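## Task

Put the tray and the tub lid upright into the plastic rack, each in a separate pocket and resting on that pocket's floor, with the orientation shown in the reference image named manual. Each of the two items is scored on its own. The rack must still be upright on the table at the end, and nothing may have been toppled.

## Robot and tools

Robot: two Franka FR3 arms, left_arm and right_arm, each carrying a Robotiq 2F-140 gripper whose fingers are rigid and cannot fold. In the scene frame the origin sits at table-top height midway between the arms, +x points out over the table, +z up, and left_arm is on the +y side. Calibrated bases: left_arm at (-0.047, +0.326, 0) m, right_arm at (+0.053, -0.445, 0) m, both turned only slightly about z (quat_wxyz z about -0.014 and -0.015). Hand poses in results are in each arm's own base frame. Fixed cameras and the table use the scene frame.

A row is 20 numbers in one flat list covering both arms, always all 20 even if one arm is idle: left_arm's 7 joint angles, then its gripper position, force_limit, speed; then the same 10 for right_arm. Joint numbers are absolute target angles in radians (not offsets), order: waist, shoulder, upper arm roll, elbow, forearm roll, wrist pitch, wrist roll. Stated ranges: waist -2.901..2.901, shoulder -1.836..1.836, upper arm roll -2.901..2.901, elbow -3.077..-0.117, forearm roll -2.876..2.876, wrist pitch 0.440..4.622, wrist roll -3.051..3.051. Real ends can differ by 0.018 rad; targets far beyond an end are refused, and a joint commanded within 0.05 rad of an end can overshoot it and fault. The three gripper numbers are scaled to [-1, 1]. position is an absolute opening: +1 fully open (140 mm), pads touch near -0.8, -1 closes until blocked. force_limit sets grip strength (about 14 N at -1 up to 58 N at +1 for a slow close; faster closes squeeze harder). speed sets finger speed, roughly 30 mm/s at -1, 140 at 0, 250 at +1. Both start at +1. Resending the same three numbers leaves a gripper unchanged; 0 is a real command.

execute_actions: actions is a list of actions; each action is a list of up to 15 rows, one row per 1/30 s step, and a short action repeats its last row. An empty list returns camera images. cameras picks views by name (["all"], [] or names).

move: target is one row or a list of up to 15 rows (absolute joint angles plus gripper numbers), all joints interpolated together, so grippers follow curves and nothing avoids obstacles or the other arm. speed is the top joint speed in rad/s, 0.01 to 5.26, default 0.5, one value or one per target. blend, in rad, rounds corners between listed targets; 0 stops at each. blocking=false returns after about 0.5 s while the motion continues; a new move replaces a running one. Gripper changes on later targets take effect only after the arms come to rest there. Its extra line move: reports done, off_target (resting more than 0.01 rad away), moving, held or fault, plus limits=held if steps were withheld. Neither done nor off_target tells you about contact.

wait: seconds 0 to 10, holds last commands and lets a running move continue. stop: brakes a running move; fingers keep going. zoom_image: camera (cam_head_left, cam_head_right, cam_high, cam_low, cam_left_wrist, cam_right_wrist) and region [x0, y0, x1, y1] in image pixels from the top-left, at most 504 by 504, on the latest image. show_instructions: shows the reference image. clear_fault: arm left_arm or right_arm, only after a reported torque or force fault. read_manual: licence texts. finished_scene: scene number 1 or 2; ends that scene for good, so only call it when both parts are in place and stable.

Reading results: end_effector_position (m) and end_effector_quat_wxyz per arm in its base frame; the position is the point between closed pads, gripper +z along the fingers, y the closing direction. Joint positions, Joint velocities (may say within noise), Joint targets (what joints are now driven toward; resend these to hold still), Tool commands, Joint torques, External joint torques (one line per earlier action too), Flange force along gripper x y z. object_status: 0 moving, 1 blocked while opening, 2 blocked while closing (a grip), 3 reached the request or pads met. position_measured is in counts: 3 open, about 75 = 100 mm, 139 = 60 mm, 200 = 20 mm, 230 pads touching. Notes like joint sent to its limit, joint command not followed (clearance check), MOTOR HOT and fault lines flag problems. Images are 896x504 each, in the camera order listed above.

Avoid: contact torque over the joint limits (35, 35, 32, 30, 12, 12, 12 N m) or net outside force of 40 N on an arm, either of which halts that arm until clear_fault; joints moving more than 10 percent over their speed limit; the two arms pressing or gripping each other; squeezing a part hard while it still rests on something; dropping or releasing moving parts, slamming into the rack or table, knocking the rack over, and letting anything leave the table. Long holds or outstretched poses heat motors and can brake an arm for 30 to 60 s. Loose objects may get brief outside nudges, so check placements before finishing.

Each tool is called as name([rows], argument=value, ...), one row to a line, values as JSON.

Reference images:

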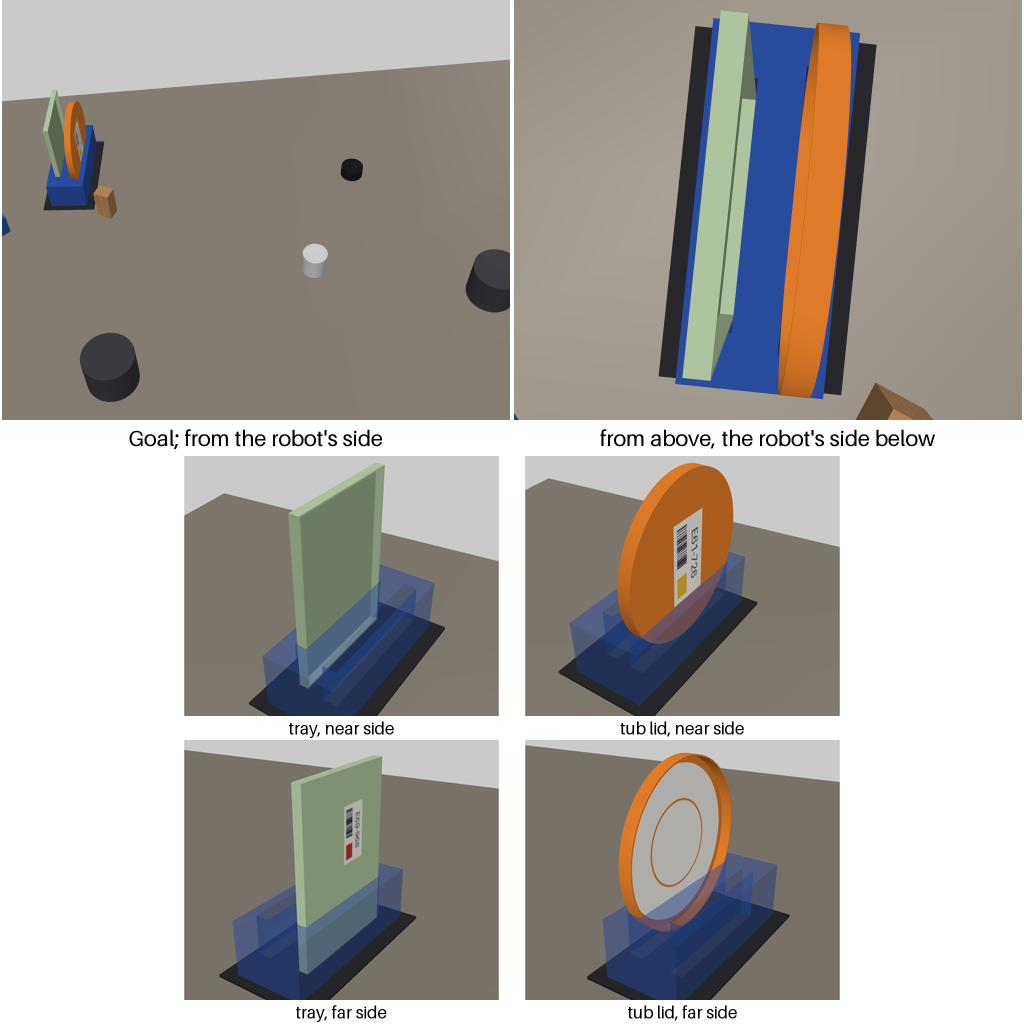

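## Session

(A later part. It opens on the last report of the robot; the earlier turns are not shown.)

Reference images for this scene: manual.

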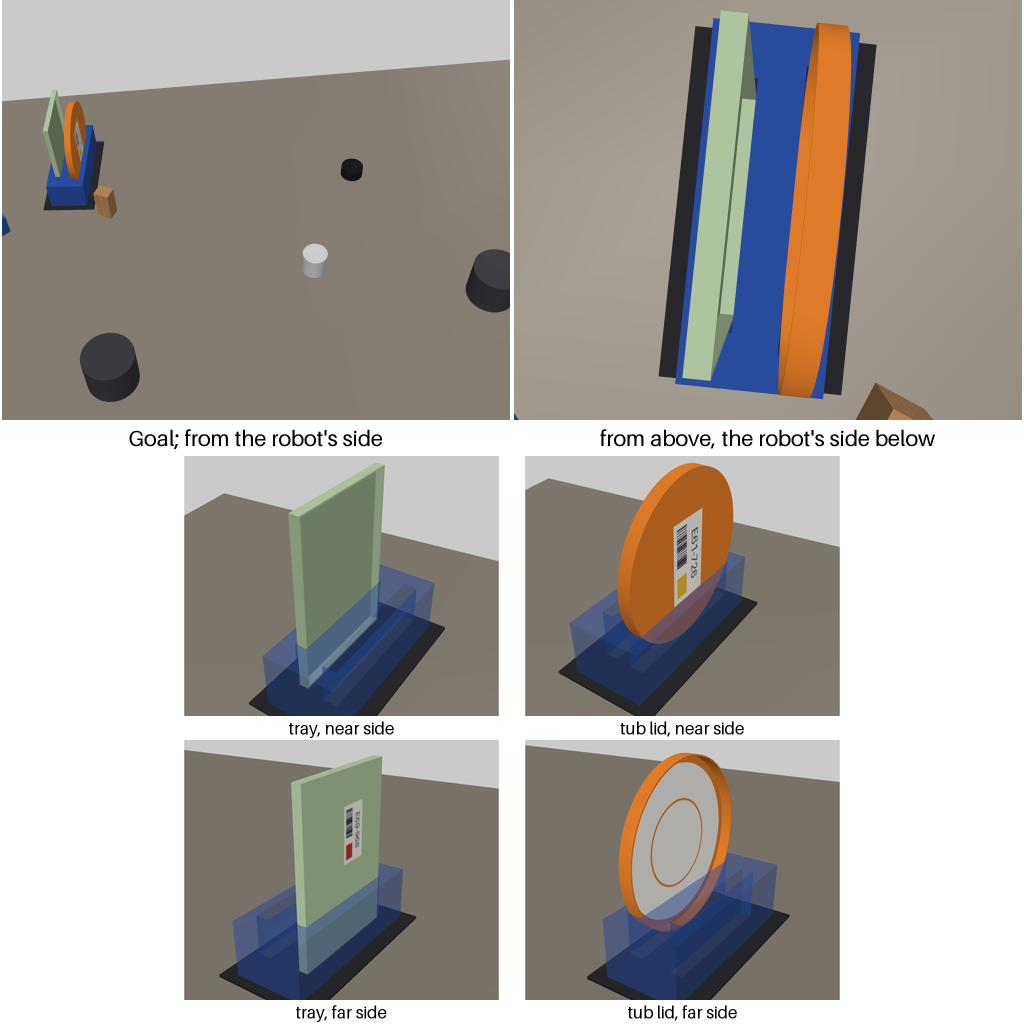

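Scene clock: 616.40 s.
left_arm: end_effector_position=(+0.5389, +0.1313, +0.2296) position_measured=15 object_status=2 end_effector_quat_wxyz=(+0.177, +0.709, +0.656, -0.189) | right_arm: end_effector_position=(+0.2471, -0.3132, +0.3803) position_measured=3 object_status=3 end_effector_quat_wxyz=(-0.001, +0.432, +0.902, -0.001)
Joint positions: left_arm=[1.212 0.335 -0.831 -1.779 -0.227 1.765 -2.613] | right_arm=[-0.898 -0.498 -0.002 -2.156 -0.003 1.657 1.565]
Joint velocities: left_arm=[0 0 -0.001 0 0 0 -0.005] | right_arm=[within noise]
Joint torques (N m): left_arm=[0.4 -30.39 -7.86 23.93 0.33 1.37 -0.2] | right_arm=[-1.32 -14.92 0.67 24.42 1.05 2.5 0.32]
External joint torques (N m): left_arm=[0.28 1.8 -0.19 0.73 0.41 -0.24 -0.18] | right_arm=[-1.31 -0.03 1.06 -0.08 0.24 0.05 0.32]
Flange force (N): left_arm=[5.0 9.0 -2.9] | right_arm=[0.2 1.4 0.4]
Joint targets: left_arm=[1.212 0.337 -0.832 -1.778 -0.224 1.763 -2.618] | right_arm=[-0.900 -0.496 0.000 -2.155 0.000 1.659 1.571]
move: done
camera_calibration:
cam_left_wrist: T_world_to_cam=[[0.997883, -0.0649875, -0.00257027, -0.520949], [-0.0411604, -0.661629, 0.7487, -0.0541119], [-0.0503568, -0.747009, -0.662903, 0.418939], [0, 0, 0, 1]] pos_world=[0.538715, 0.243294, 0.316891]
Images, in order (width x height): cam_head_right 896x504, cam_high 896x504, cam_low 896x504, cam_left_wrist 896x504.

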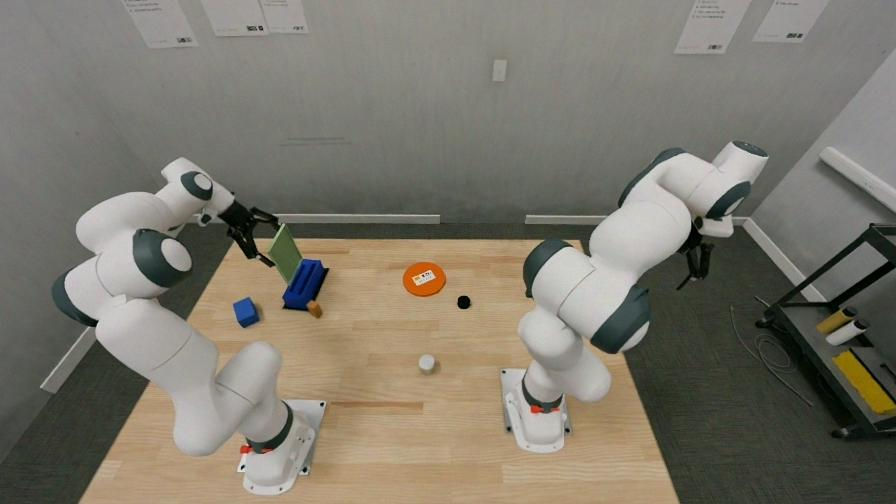

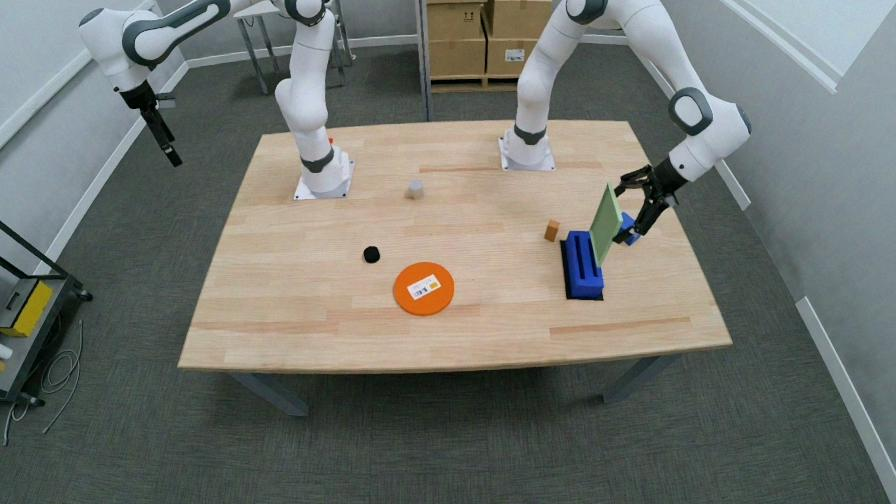

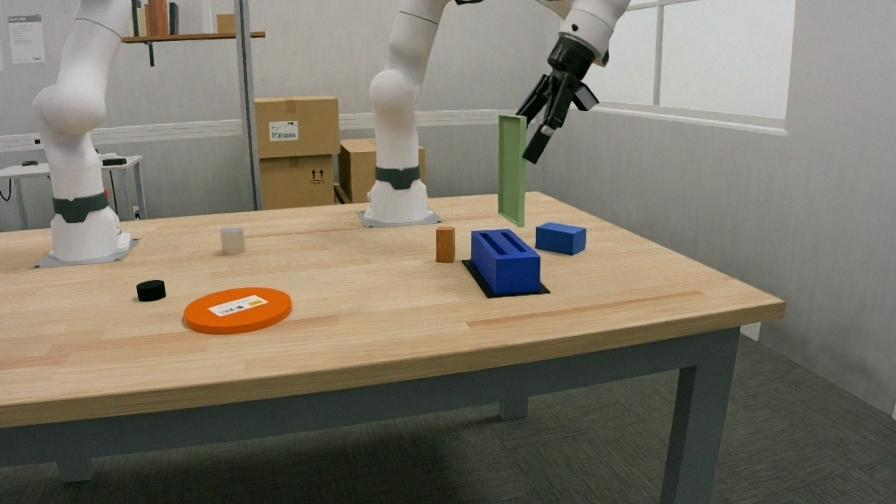

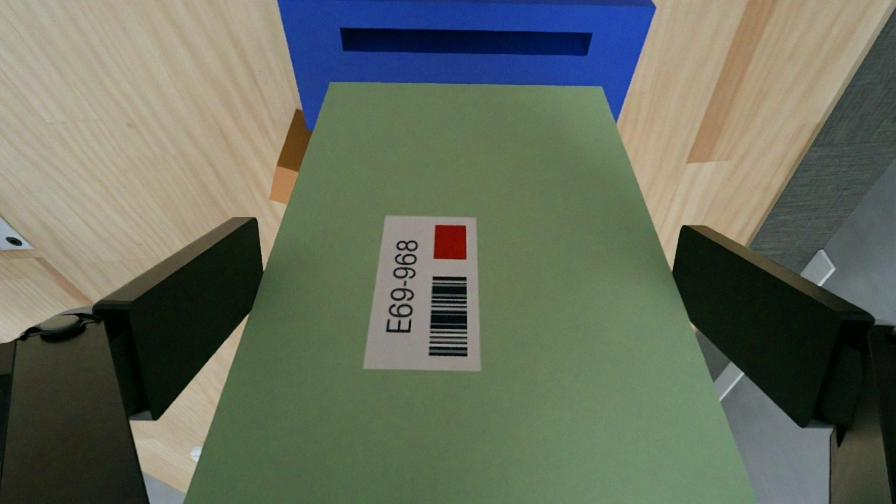

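move(target=[1.2118,0.3365,-0.8318,-1.7776,-0.2243,1.7628,-2.618,-0.98,-0.1,-1,1.185,-0.226,0,-2.078,0,2.42,1.571,1,0,0], speed=0.9, cameras=["cam_low","cam_right_wrist","cam_high","cam_left_wrist"])

Scene clock: 691.43 s.
left_arm: end_effector_position=(+0.5389, +0.1313, +0.2296) position_measured=15 object_status=2 end_effector_quat_wxyz=(+0.177, +0.708, +0.657, -0.189) | right_arm: end_effector_position=(+0.2430, +0.5984, +0.4113) position_measured=3 object_status=3 end_effector_quat_wxyz=(+0.233, -0.539, +0.794, +0.154)
Joint positions: left_arm=[1.212 0.335 -0.831 -1.779 -0.227 1.765 -2.614] | right_arm=[1.184 -0.228 0.002 -2.079 -0.003 2.417 1.565]
Joint velocities: left_arm=[within noise] | right_arm=[-0.001 0 0 -0.001 0 0.003 0.001]
Joint torques (N m): left_arm=[0.36 -30.43 -7.88 23.95 0.33 1.38 -0.18] | right_arm=[-0.71 -25.2 -0.08 25.78 0.97 3.58 0.34]
External joint torques (N m): left_arm=[0.25 1.71 -0.21 0.77 0.41 -0.23 -0.16] | right_arm=[-0.82 0.3 0.03 -0.09 0.18 0.13 0.36]
Flange force (N): left_arm=[4.9 8.9 -2.9] | right_arm=[-0.2 0.4 0.8]
Joint targets: left_arm=[1.212 0.337 -0.832 -1.778 -0.224 1.763 -2.618] | right_arm=[1.185 -0.226 0.000 -2.078 0.000 2.420 1.571]
move: done
camera_calibration:
cam_left_wrist: T_world_to_cam=[[0.997981, -0.0634252, -0.00347092, -0.520996], [-0.0394561, -0.6618, 0.748641, -0.0550469], [-0.0497798, -0.746992, -0.662966, 0.418706], [0, 0, 0, 1]] pos_world=[0.538615, 0.243296, 0.31699]
cam_right_wrist: T_world_to_cam=[[-0.930057, 0.367415, 0.000984979, 0.0117553], [0.226697, 0.571736, 0.788497, -0.716523], [0.289142, 0.73357, -0.615038, -0.114516], [0, 0, 0, 1]] pos_world=[0.206478, 0.489348, 0.494533]
Images, in order (width x height): cam_high 896x504, cam_low 896x504, cam_left_wrist 896x504, cam_right_wrist 896x504.

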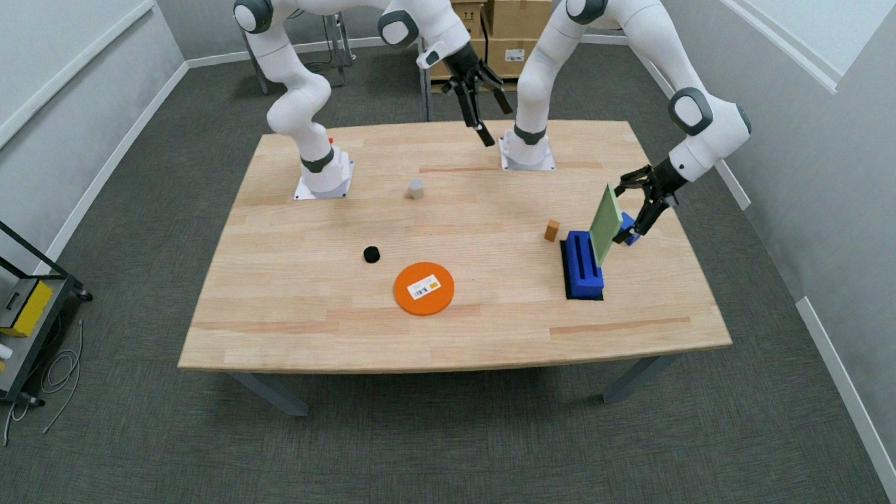

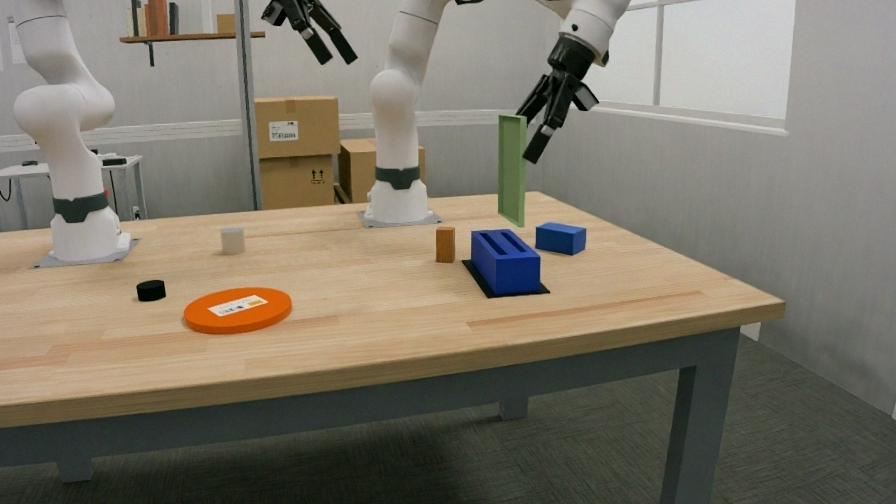

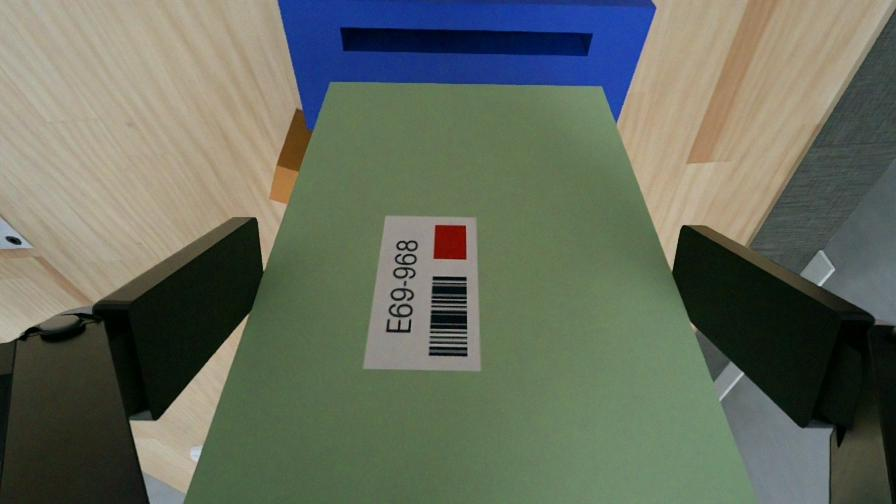

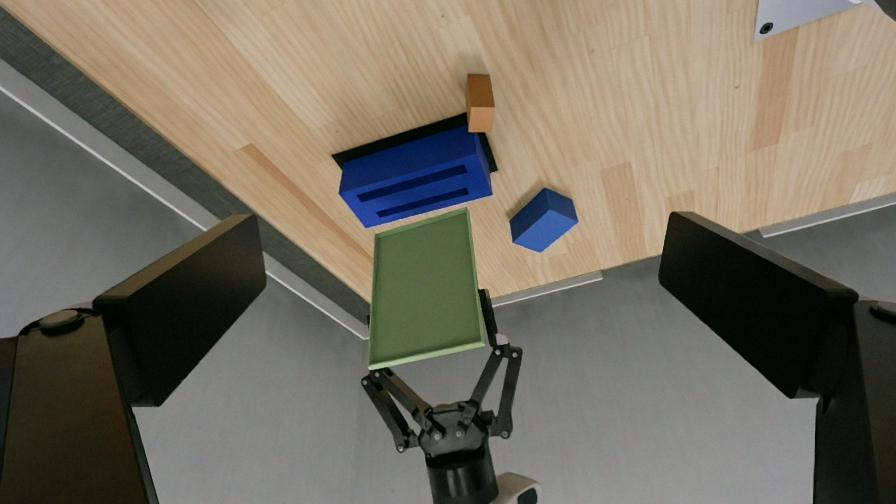

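zoom_image(camera="cam_right_wrist", region=[320, 100, 520, 250])

zoom_image(camera="cam_low", region=[440, 100, 600, 310])

Scaled by 2.520 from the camera's 896x504 image, which has a finer 1280x720 frame.

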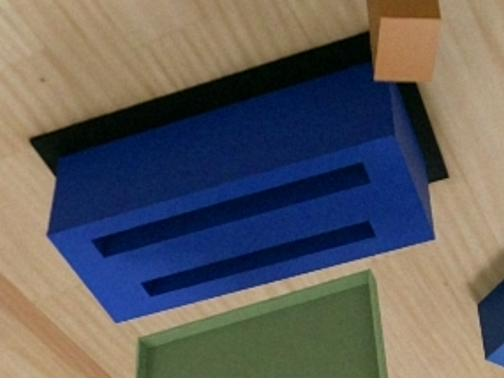

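Scaled by 2.400 from the camera's 896x504 image, which has a finer 1280x720 frame.

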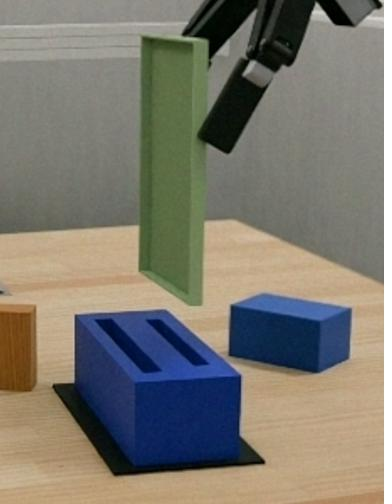

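move(target=[1.2309,0.3928,-0.8575,-1.8326,-0.1802,1.8528,-2.618,-0.98,-0.1,-1,1.185,-0.226,0,-2.078,0,2.42,1.571,1,0,0], speed=0.15, cameras=["cam_low","cam_right_wrist","cam_left_wrist"])

zoom_image(camera="cam_right_wrist", region=[330, 130, 490, 250])

zoom_image(camera="cam_low", region=[450, 190, 560, 300])

zoom_image(camera="cam_left_wrist", region=[260, 0, 680, 200])

Scene clock: 786.50 s.
left_arm: end_effector_position=(+0.5388, +0.1308, +0.1910) position_measured=15 object_status=2 end_effector_quat_wxyz=(+0.177, +0.709, +0.656, -0.190) | right_arm: end_effector_position=(+0.2430, +0.5985, +0.4115) position_measured=3 object_status=3 end_effector_quat_wxyz=(+0.233, -0.539, +0.794, +0.154)
Joint positions: left_arm=[1.23 0.391 -0.856 -1.831 -0.183 1.85 -2.614] | right_arm=[1.184 -0.228 0.002 -2.079 -0.003 2.417 1.565]
Joint velocities: left_arm=[-0.001 0 0.002 0 0.001 0.004 0] | right_arm=[within noise]
Joint torques (N m): left_arm=[0.73 -31.02 -9.4 22.7 0.42 2.03 -0.16] | right_arm=[-0.74 -25.24 -0.11 25.87 0.98 3.56 0.33]
External joint torques (N m): left_arm=[0.62 1.87 -0.2 0.06 0.43 0.41 -0.15] | right_arm=[-0.87 0.34 -0.03 -0.05 0.19 0.1 0.35]
Flange force (N): left_arm=[4.2 5.3 1.0] | right_arm=[-0.5 0.3 0.8]
Joint targets: left_arm=[1.231 0.393 -0.857 -1.833 -0.180 1.853 -2.618] | right_arm=[1.185 -0.226 0.000 -2.078 0.000 2.420 1.571]
move: done
camera_calibration:
cam_left_wrist: T_world_to_cam=[[0.997782, -0.0664177, -0.00454851, -0.520316], [-0.0405952, -0.661159, 0.749147, -0.0260124], [-0.0527639, -0.7473, -0.662388, 0.394284], [0, 0, 0, 1]] pos_world=[0.53891, 0.242892, 0.27829]
cam_right_wrist: T_world_to_cam=[[-0.930063, 0.3674, 0.000994003, 0.0117227], [0.2265, 0.571246, 0.788908, -0.716582], [0.289277, 0.733959, -0.614511, -0.115008], [0, 0, 0, 1]] pos_world=[0.206478, 0.489449, 0.494632]
Images, in order (width x height): cam_low 896x504, cam_left_wrist 896x504, cam_right_wrist 896x504.

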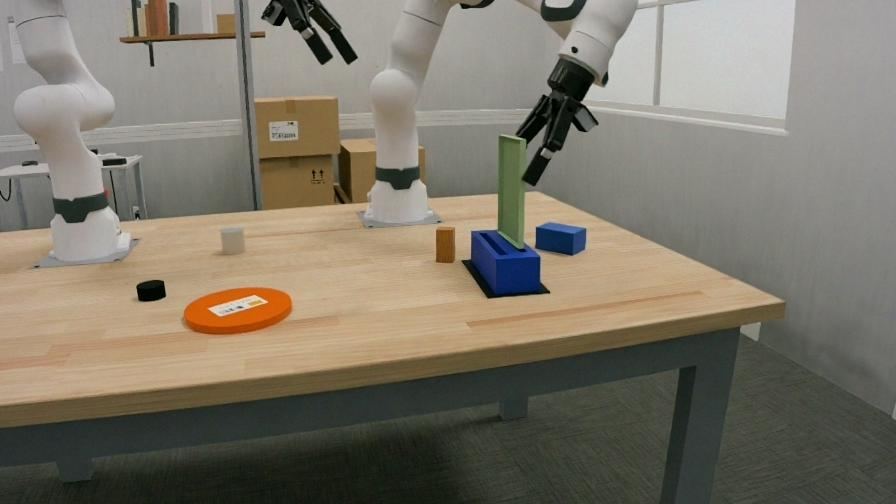

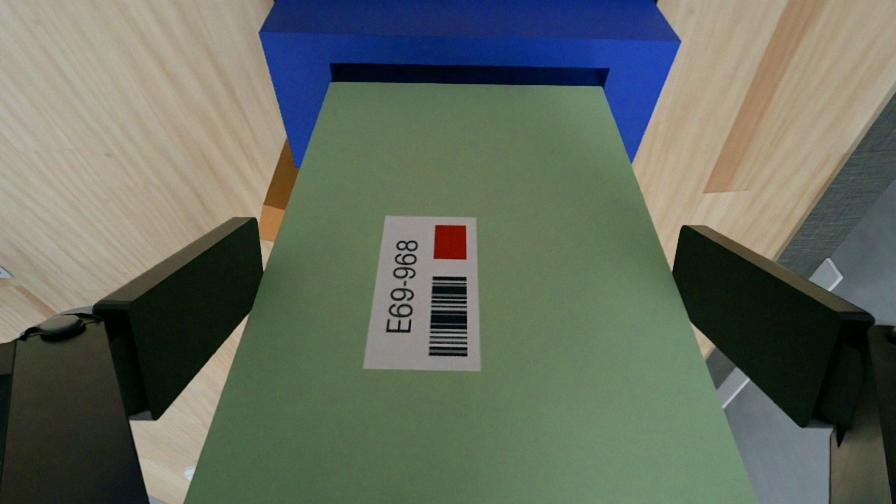

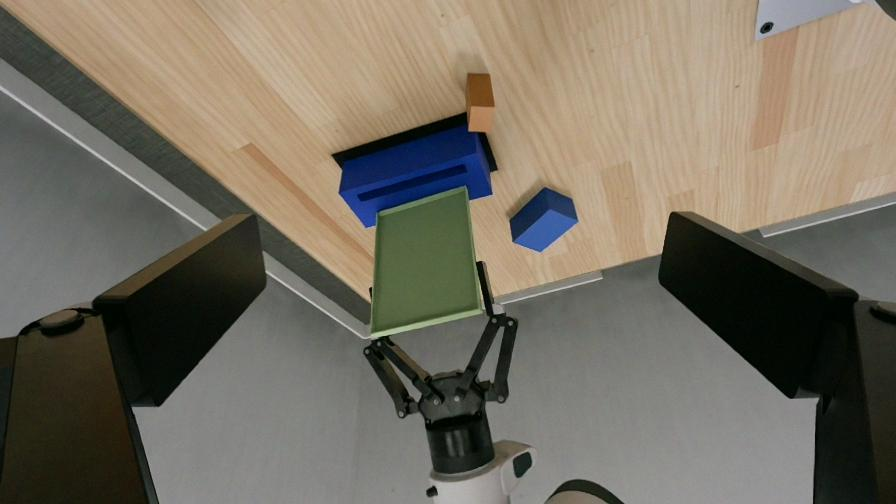

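Scaled by 3.150 from the camera's 896x504 image, which has a finer 1280x720 frame.

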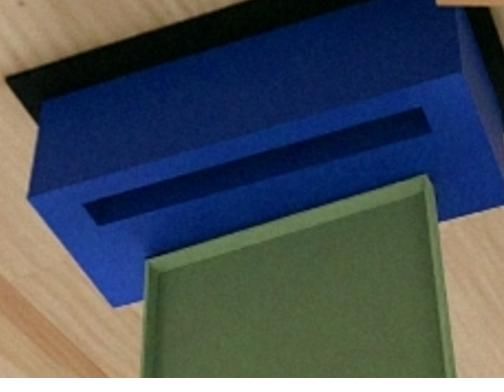

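Scaled by 4.582 from the camera's 896x504 image, which has a finer 1280x720 frame.

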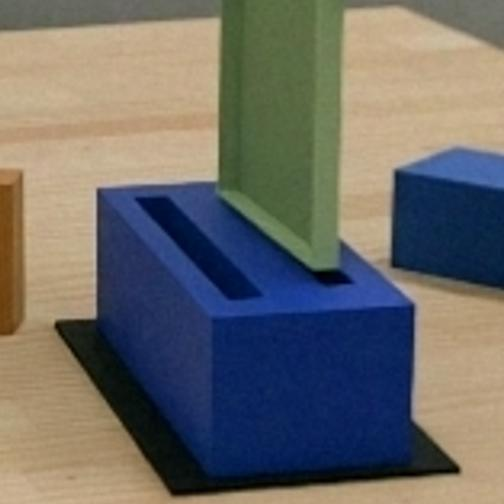

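Scaled by 1.200 from the camera's 896x504 image, which has a finer 1280x720 frame.

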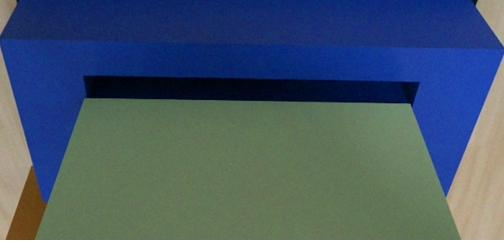

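zoom_image(camera="cam_low", region=[490, 220, 550, 265])

zoom_image(camera="cam_right_wrist", region=[360, 160, 490, 230])

Scaled by 8.400 from the camera's 896x504 image, which has a finer 1280x720 frame.

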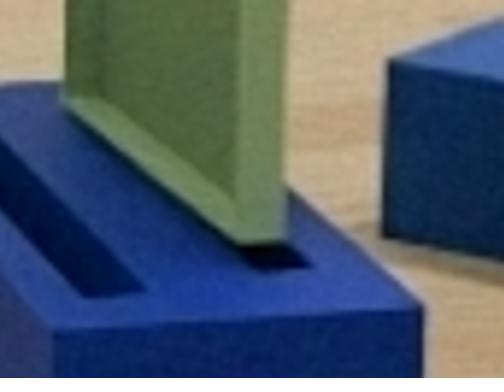

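Scaled by 3.877 from the camera's 896x504 image, which has a finer 1280x720 frame.

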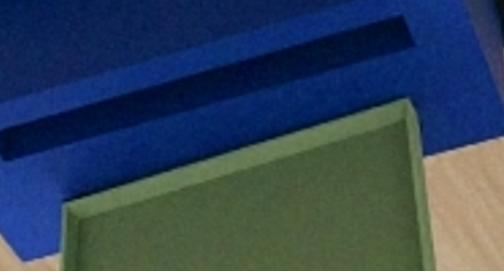

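move(target=[1.1893,0.4123,-0.8189,-1.7924,-0.1663,1.8224,-2.618,-0.98,-0.1,-1,1.185,-0.226,0,-2.078,0,2.42,1.571,1,0,0], speed=0.08, cameras=["cam_low","cam_right_wrist","cam_left_wrist"])

zoom_image(camera="cam_right_wrist", region=[360, 160, 490, 230])

zoom_image(camera="cam_low", region=[490, 220, 550, 265])

zoom_image(camera="cam_left_wrist", region=[300, 40, 640, 140])

Scene clock: 914.27 s.
left_arm: end_effector_position=(+0.5414, +0.1355, +0.1906) position_measured=15 object_status=2 end_effector_quat_wxyz=(+0.171, +0.712, +0.652, -0.194) | right_arm: end_effector_position=(+0.2430, +0.5985, +0.4115) position_measured=3 object_status=3 end_effector_quat_wxyz=(+0.233, -0.539, +0.794, +0.154)
Joint positions: left_arm=[1.19 0.41 -0.82 -1.794 -0.169 1.825 -2.614] | right_arm=[1.184 -0.228 0.002 -2.079 -0.003 2.417 1.565]
Joint velocities: left_arm=[-0.001 0 0.001 -0.001 0.001 -0.003 0] | right_arm=[within noise]
Joint torques (N m): left_arm=[-0.06 -32.24 -8.71 23.45 0.38 1.31 -0.18] | right_arm=[-0.71 -25.23 -0.1 25.91 0.97 3.55 0.33]
External joint torques (N m): left_arm=[-0.26 2 0.46 0.94 0.39 -0.28 -0.17] | right_arm=[-0.66 0.23 0.17 0.08 0.18 0.11 0.35]
Flange force (N): left_arm=[6.6 11.4 -2.7] | right_arm=[-0.7 0.6 0.6]
Joint targets: left_arm=[1.189 0.412 -0.819 -1.792 -0.166 1.822 -2.618] | right_arm=[1.185 -0.226 0.000 -2.078 0.000 2.420 1.571]
move: done
camera_calibration:
cam_left_wrist: T_world_to_cam=[[0.996805, -0.0785832, -0.0143106, -0.51863], [-0.0415103, -0.662712, 0.747723, -0.0215483], [-0.0682423, -0.74474, -0.663857, 0.405947], [0, 0, 0, 1]] pos_world=[0.543781, 0.247289, 0.278181]
cam_right_wrist: T_world_to_cam=[[-0.930063, 0.3674, 0.000994003, 0.0117227], [0.2265, 0.571246, 0.788908, -0.716582], [0.289277, 0.733959, -0.614511, -0.115008], [0, 0, 0, 1]] pos_world=[0.206478, 0.489449, 0.494632]
Images, in order (width x height): cam_low 896x504, cam_left_wrist 896x504, cam_right_wrist 896x504.

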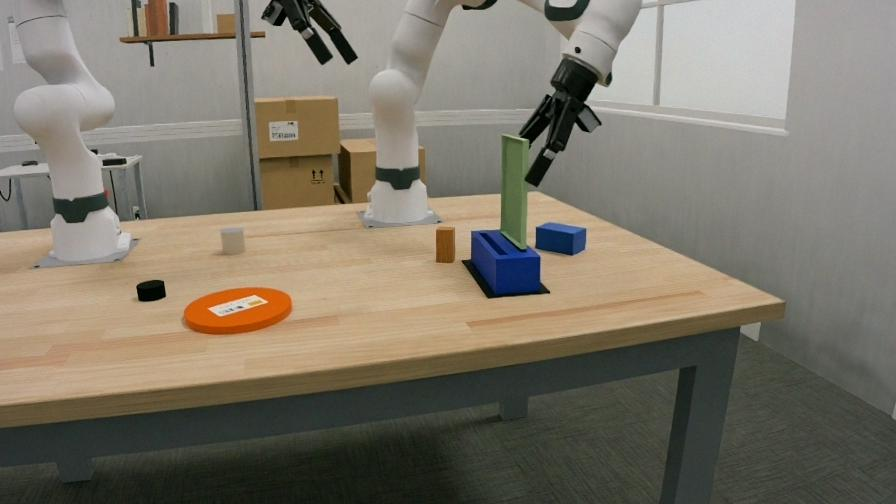

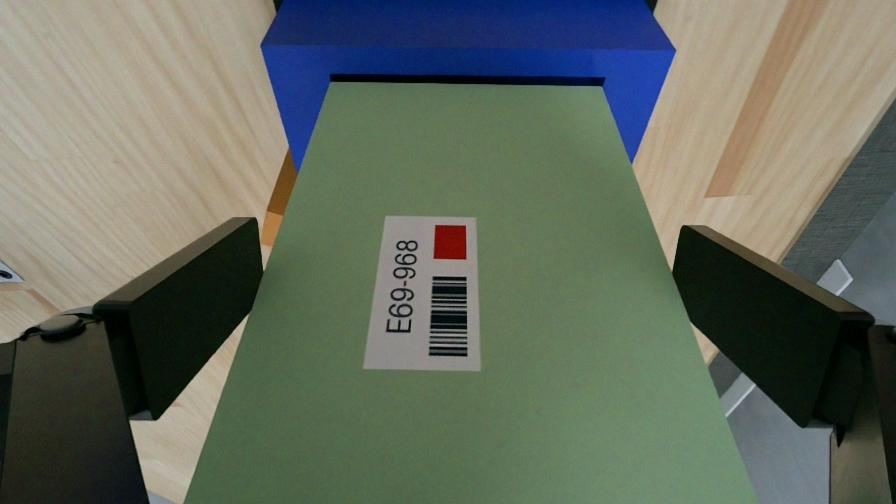

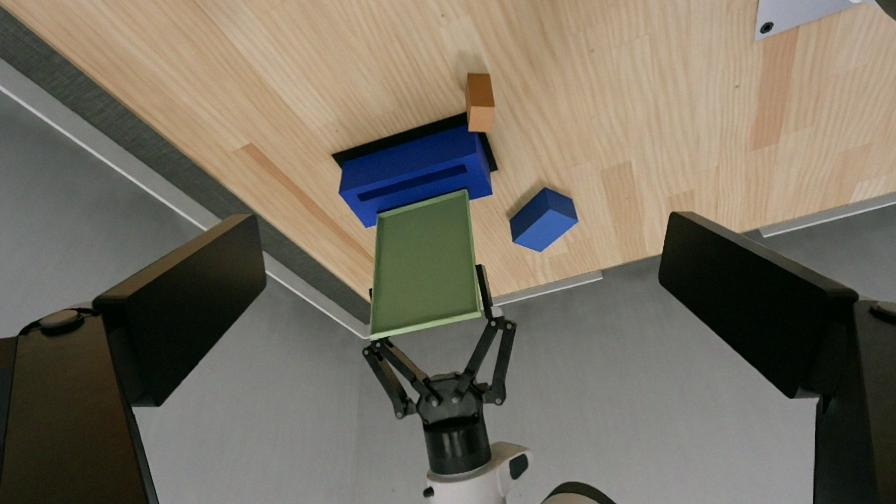

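Scaled by 3.877 from the camera's 896x504 image, which has a finer 1280x720 frame.

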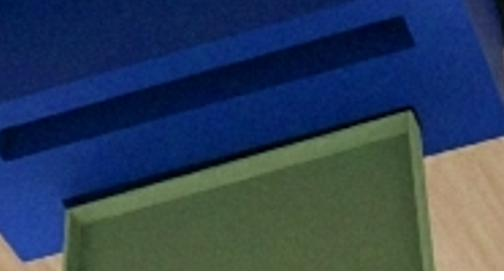

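Scaled by 8.400 from the camera's 896x504 image, which has a finer 1280x720 frame.

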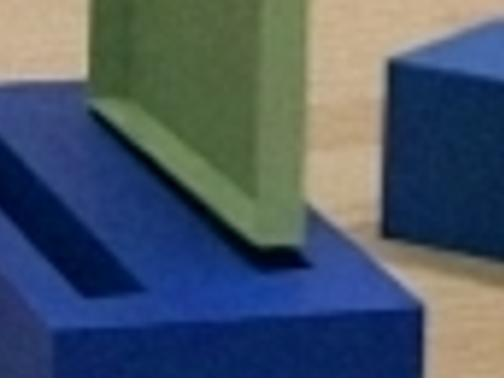

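Scaled by 1.482 from the camera's 896x504 image, which has a finer 1280x720 frame.

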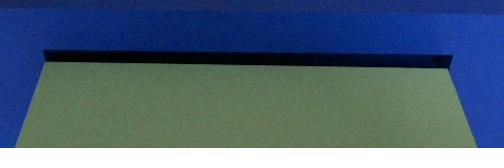

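move(target=[1.1135,0.4177,-0.7424,-1.7603,-0.1778,1.8014,-2.618,-0.98,-0.1,-1,1.185,-0.226,0,-2.078,0,2.42,1.571,1,0,0], speed=0.08, cameras=["cam_low","cam_right_wrist","cam_left_wrist"])

zoom_image(camera="cam_right_wrist", region=[360, 160, 490, 230])

zoom_image(camera="cam_low", region=[490, 220, 550, 265])

zoom_image(camera="cam_left_wrist", region=[300, 40, 640, 140])

Scene clock: 1030.57 s.
left_arm: end_effector_position=(+0.5441, +0.1376, +0.1878) position_measured=15 object_status=2 end_effector_quat_wxyz=(+0.163, +0.712, +0.653, -0.198) | right_arm: end_effector_position=(+0.2430, +0.5985, +0.4115) position_measured=3 object_status=3 end_effector_quat_wxyz=(+0.233, -0.539, +0.794, +0.154)
Joint positions: left_arm=[1.115 0.416 -0.744 -1.762 -0.175 1.804 -2.614] | right_arm=[1.184 -0.228 0.002 -2.079 -0.003 2.417 1.565]
Joint torques (N m): left_arm=[-0.01 -34.1 -8.19 23.08 -0.59 1.32 -0.12] | right_arm=[-0.79 -25.23 -0.1 25.85 0.97 3.53 0.32]
External joint torques (N m): left_arm=[-0.17 2.12 0.4 0.43 -0.57 -0.24 -0.11] | right_arm=[-0.82 0.23 0.09 0 0.18 0.08 0.33]
Flange force (N): left_arm=[4.5 7.9 -1.5] | right_arm=[-0.5 0.4 0.6]
Joint targets: left_arm=[1.114 0.418 -0.742 -1.760 -0.178 1.801 -2.618] | right_arm=[1.185 -0.226 0.000 -2.078 0.000 2.420 1.571]
move: done
camera_calibration:
cam_left_wrist: T_world_to_cam=[[0.996161, -0.0813937, -0.0322236, -0.516994], [-0.0303979, -0.666819, 0.744599, -0.022773], [-0.082093, -0.740761, -0.666734, 0.413308], [0, 0, 0, 1]] pos_world=[0.548247, 0.248897, 0.275864]
cam_right_wrist: T_world_to_cam=[[-0.930063, 0.3674, 0.000994003, 0.0117227], [0.2265, 0.571246, 0.788908, -0.716582], [0.289277, 0.733959, -0.614511, -0.115008], [0, 0, 0, 1]] pos_world=[0.206478, 0.489449, 0.494632]
Images, in order (width x height): cam_low 896x504, cam_left_wrist 896x504, cam_right_wrist 896x504.

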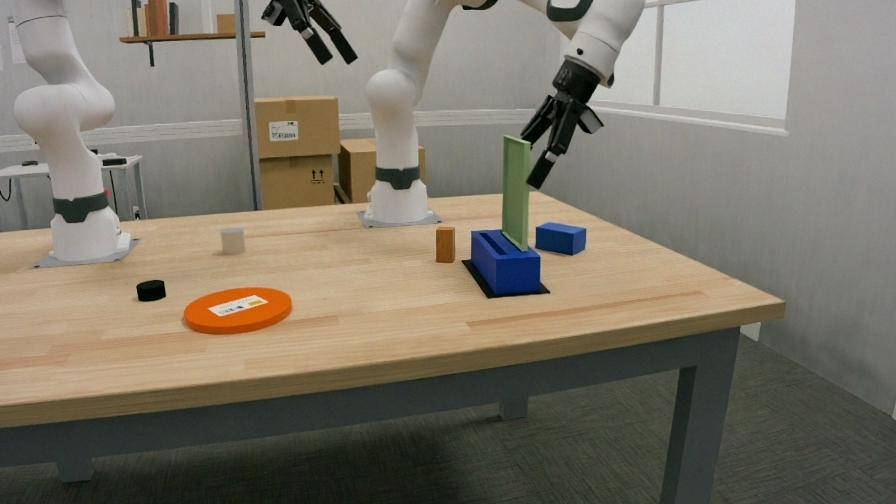

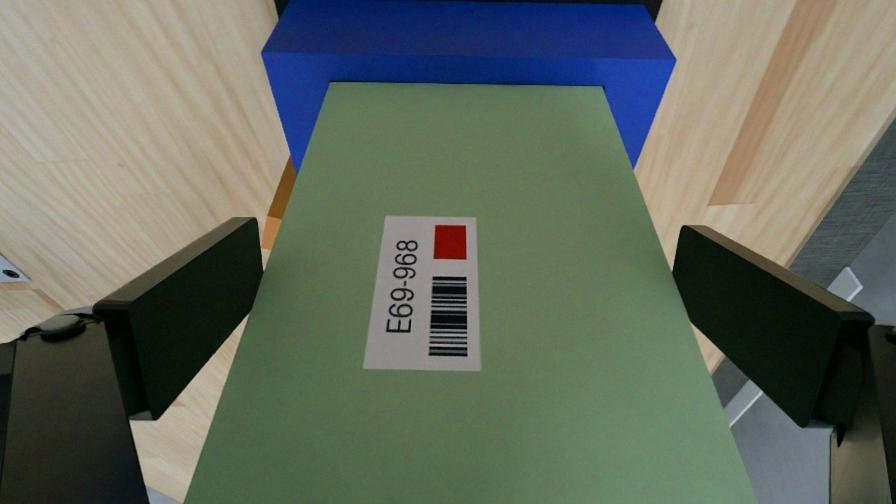

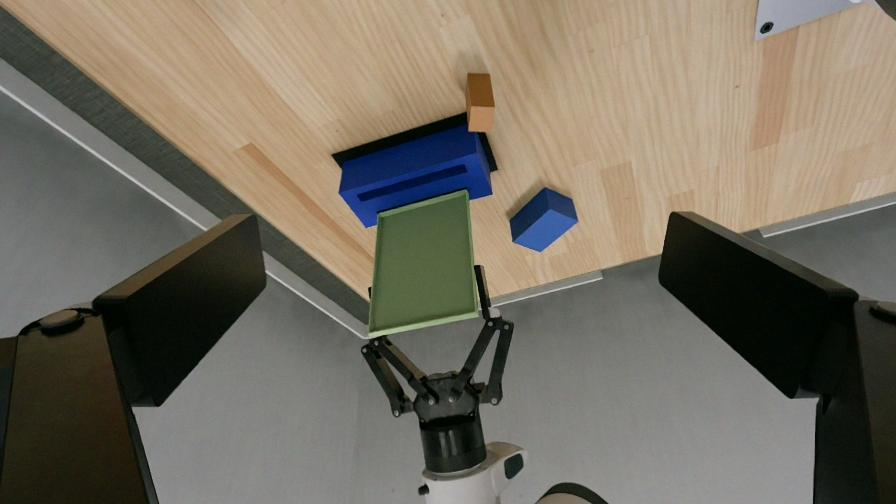

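Scaled by 3.877 from the camera's 896x504 image, which has a finer 1280x720 frame.

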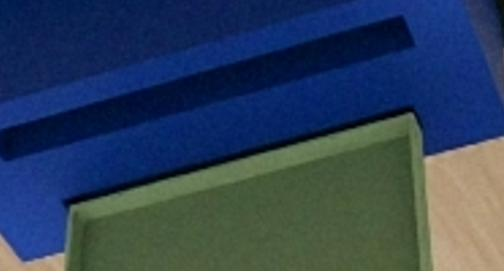

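Scaled by 8.400 from the camera's 896x504 image, which has a finer 1280x720 frame.

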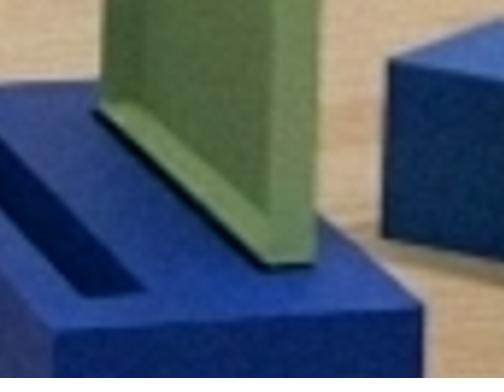

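Scaled by 1.482 from the camera's 896x504 image, which has a finer 1280x720 frame.

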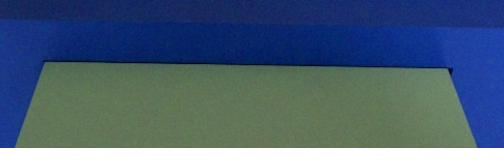

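move(target=[1.1211,0.4304,-0.7538,-1.7665,-0.1654,1.8138,-2.618,-0.98,-0.1,-1,1.185,-0.226,0,-2.078,0,2.42,1.571,1,0,0], speed=0.015, cameras=["cam_low","cam_right_wrist","cam_left_wrist"])

zoom_image(camera="cam_right_wrist", region=[360, 160, 490, 230])

zoom_image(camera="cam_low", region=[490, 220, 550, 265])

zoom_image(camera="cam_left_wrist", region=[300, 40, 640, 140])

Scene clock: 1088.87 s.
left_arm: end_effector_position=(+0.5441, +0.1358, +0.1828) position_measured=15 object_status=2 end_effector_quat_wxyz=(+0.165, +0.713, +0.651, -0.201) | right_arm: end_effector_position=(+0.2430, +0.5985, +0.4115) position_measured=3 object_status=3 end_effector_quat_wxyz=(+0.233, -0.539, +0.794, +0.154)
Joint positions: left_arm=[1.12 0.428 -0.752 -1.765 -0.168 1.811 -2.614] | right_arm=[1.184 -0.228 0.002 -2.079 -0.003 2.417 1.565]
Joint velocities: left_arm=[0 0.001 -0.001 -0.002 0.003 0.004 0.001] | right_arm=[within noise]
Joint torques (N m): left_arm=[0.75 -34.27 -9.21 22.52 0.42 1.82 -0.2] | right_arm=[-0.67 -25.23 -0.06 25.85 0.97 3.57 0.31]
External joint torques (N m): left_arm=[0.44 2.01 -0.4 0.02 0.43 0.28 -0.18] | right_arm=[-0.78 0.27 0.04 -0.03 0.17 0.11 0.32]
Flange force (N): left_arm=[4.1 5.7 0.6] | right_arm=[-0.4 0.4 0.7]
Joint targets: left_arm=[1.121 0.430 -0.754 -1.766 -0.165 1.814 -2.618] | right_arm=[1.185 -0.226 0.000 -2.078 0.000 2.420 1.571]
move: done
camera_calibration:
cam_left_wrist: T_world_to_cam=[[0.995787, -0.0855707, -0.0329385, -0.516441], [-0.0321572, -0.662338, 0.748515, -0.0206666], [-0.0858673, -0.744303, -0.662299, 0.410403], [0, 0, 0, 1]] pos_world=[0.548841, 0.247584, 0.270268]
cam_right_wrist: T_world_to_cam=[[-0.930063, 0.3674, 0.000994003, 0.0117227], [0.2265, 0.571246, 0.788908, -0.716582], [0.289277, 0.733959, -0.614511, -0.115008], [0, 0, 0, 1]] pos_world=[0.206478, 0.489449, 0.494632]
Images, in order (width x height): cam_low 896x504, cam_left_wrist 896x504, cam_right_wrist 896x504.

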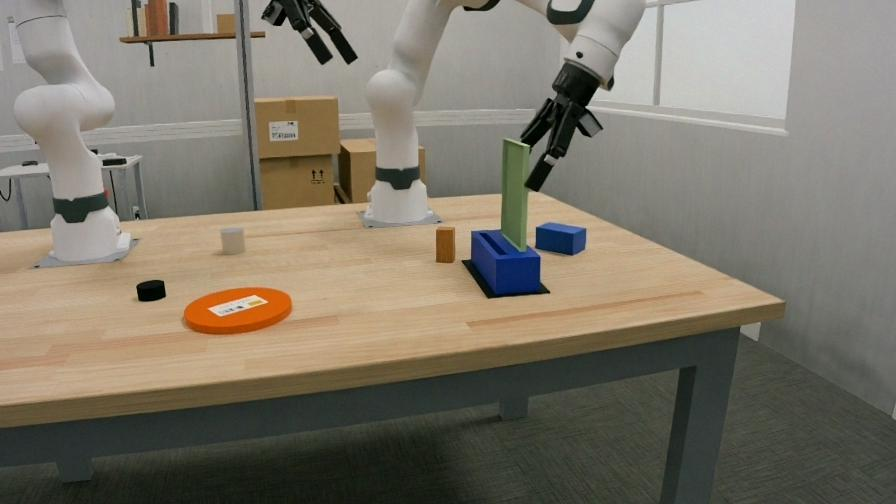

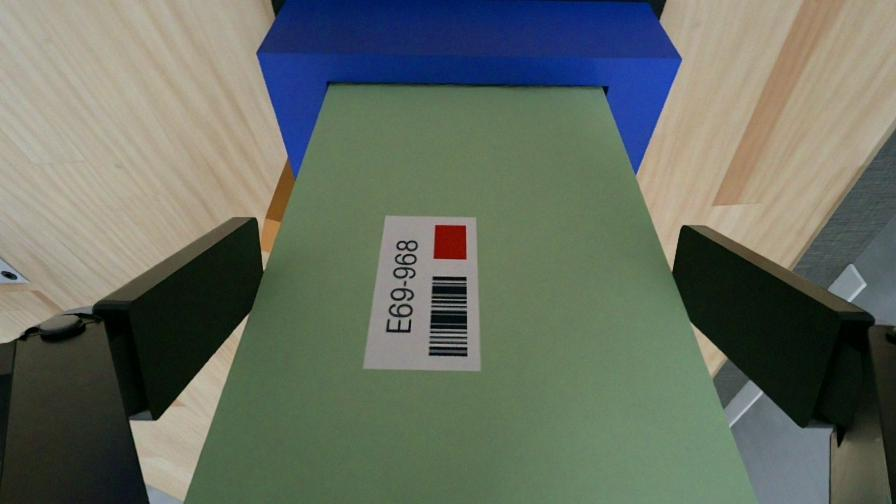

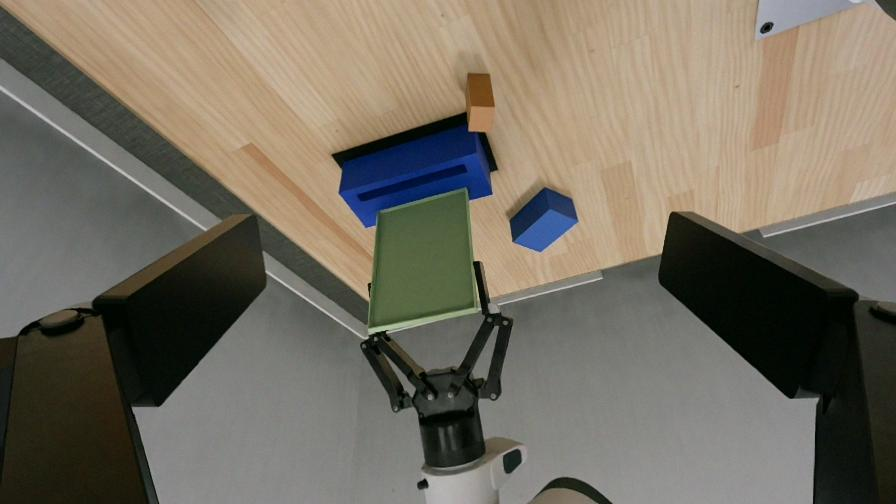

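Scaled by 3.877 from the camera's 896x504 image, which has a finer 1280x720 frame.

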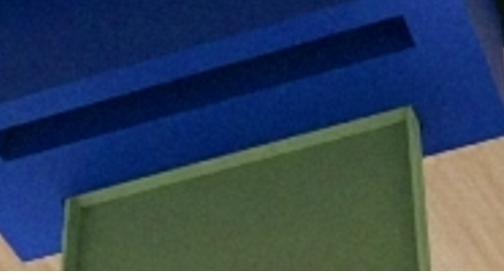

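Scaled by 8.400 from the camera's 896x504 image, which has a finer 1280x720 frame.

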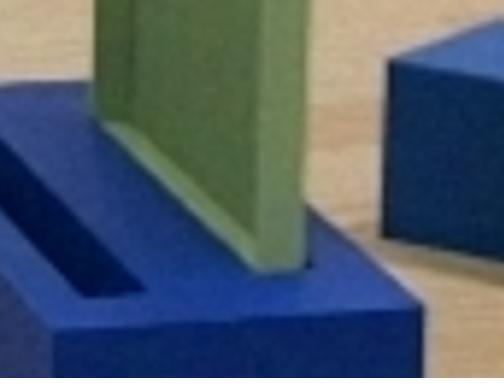

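Scaled by 1.482 from the camera's 896x504 image, which has a finer 1280x720 frame.

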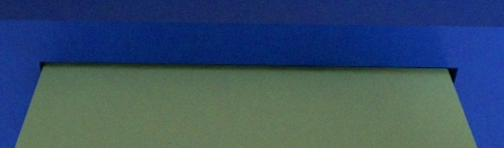

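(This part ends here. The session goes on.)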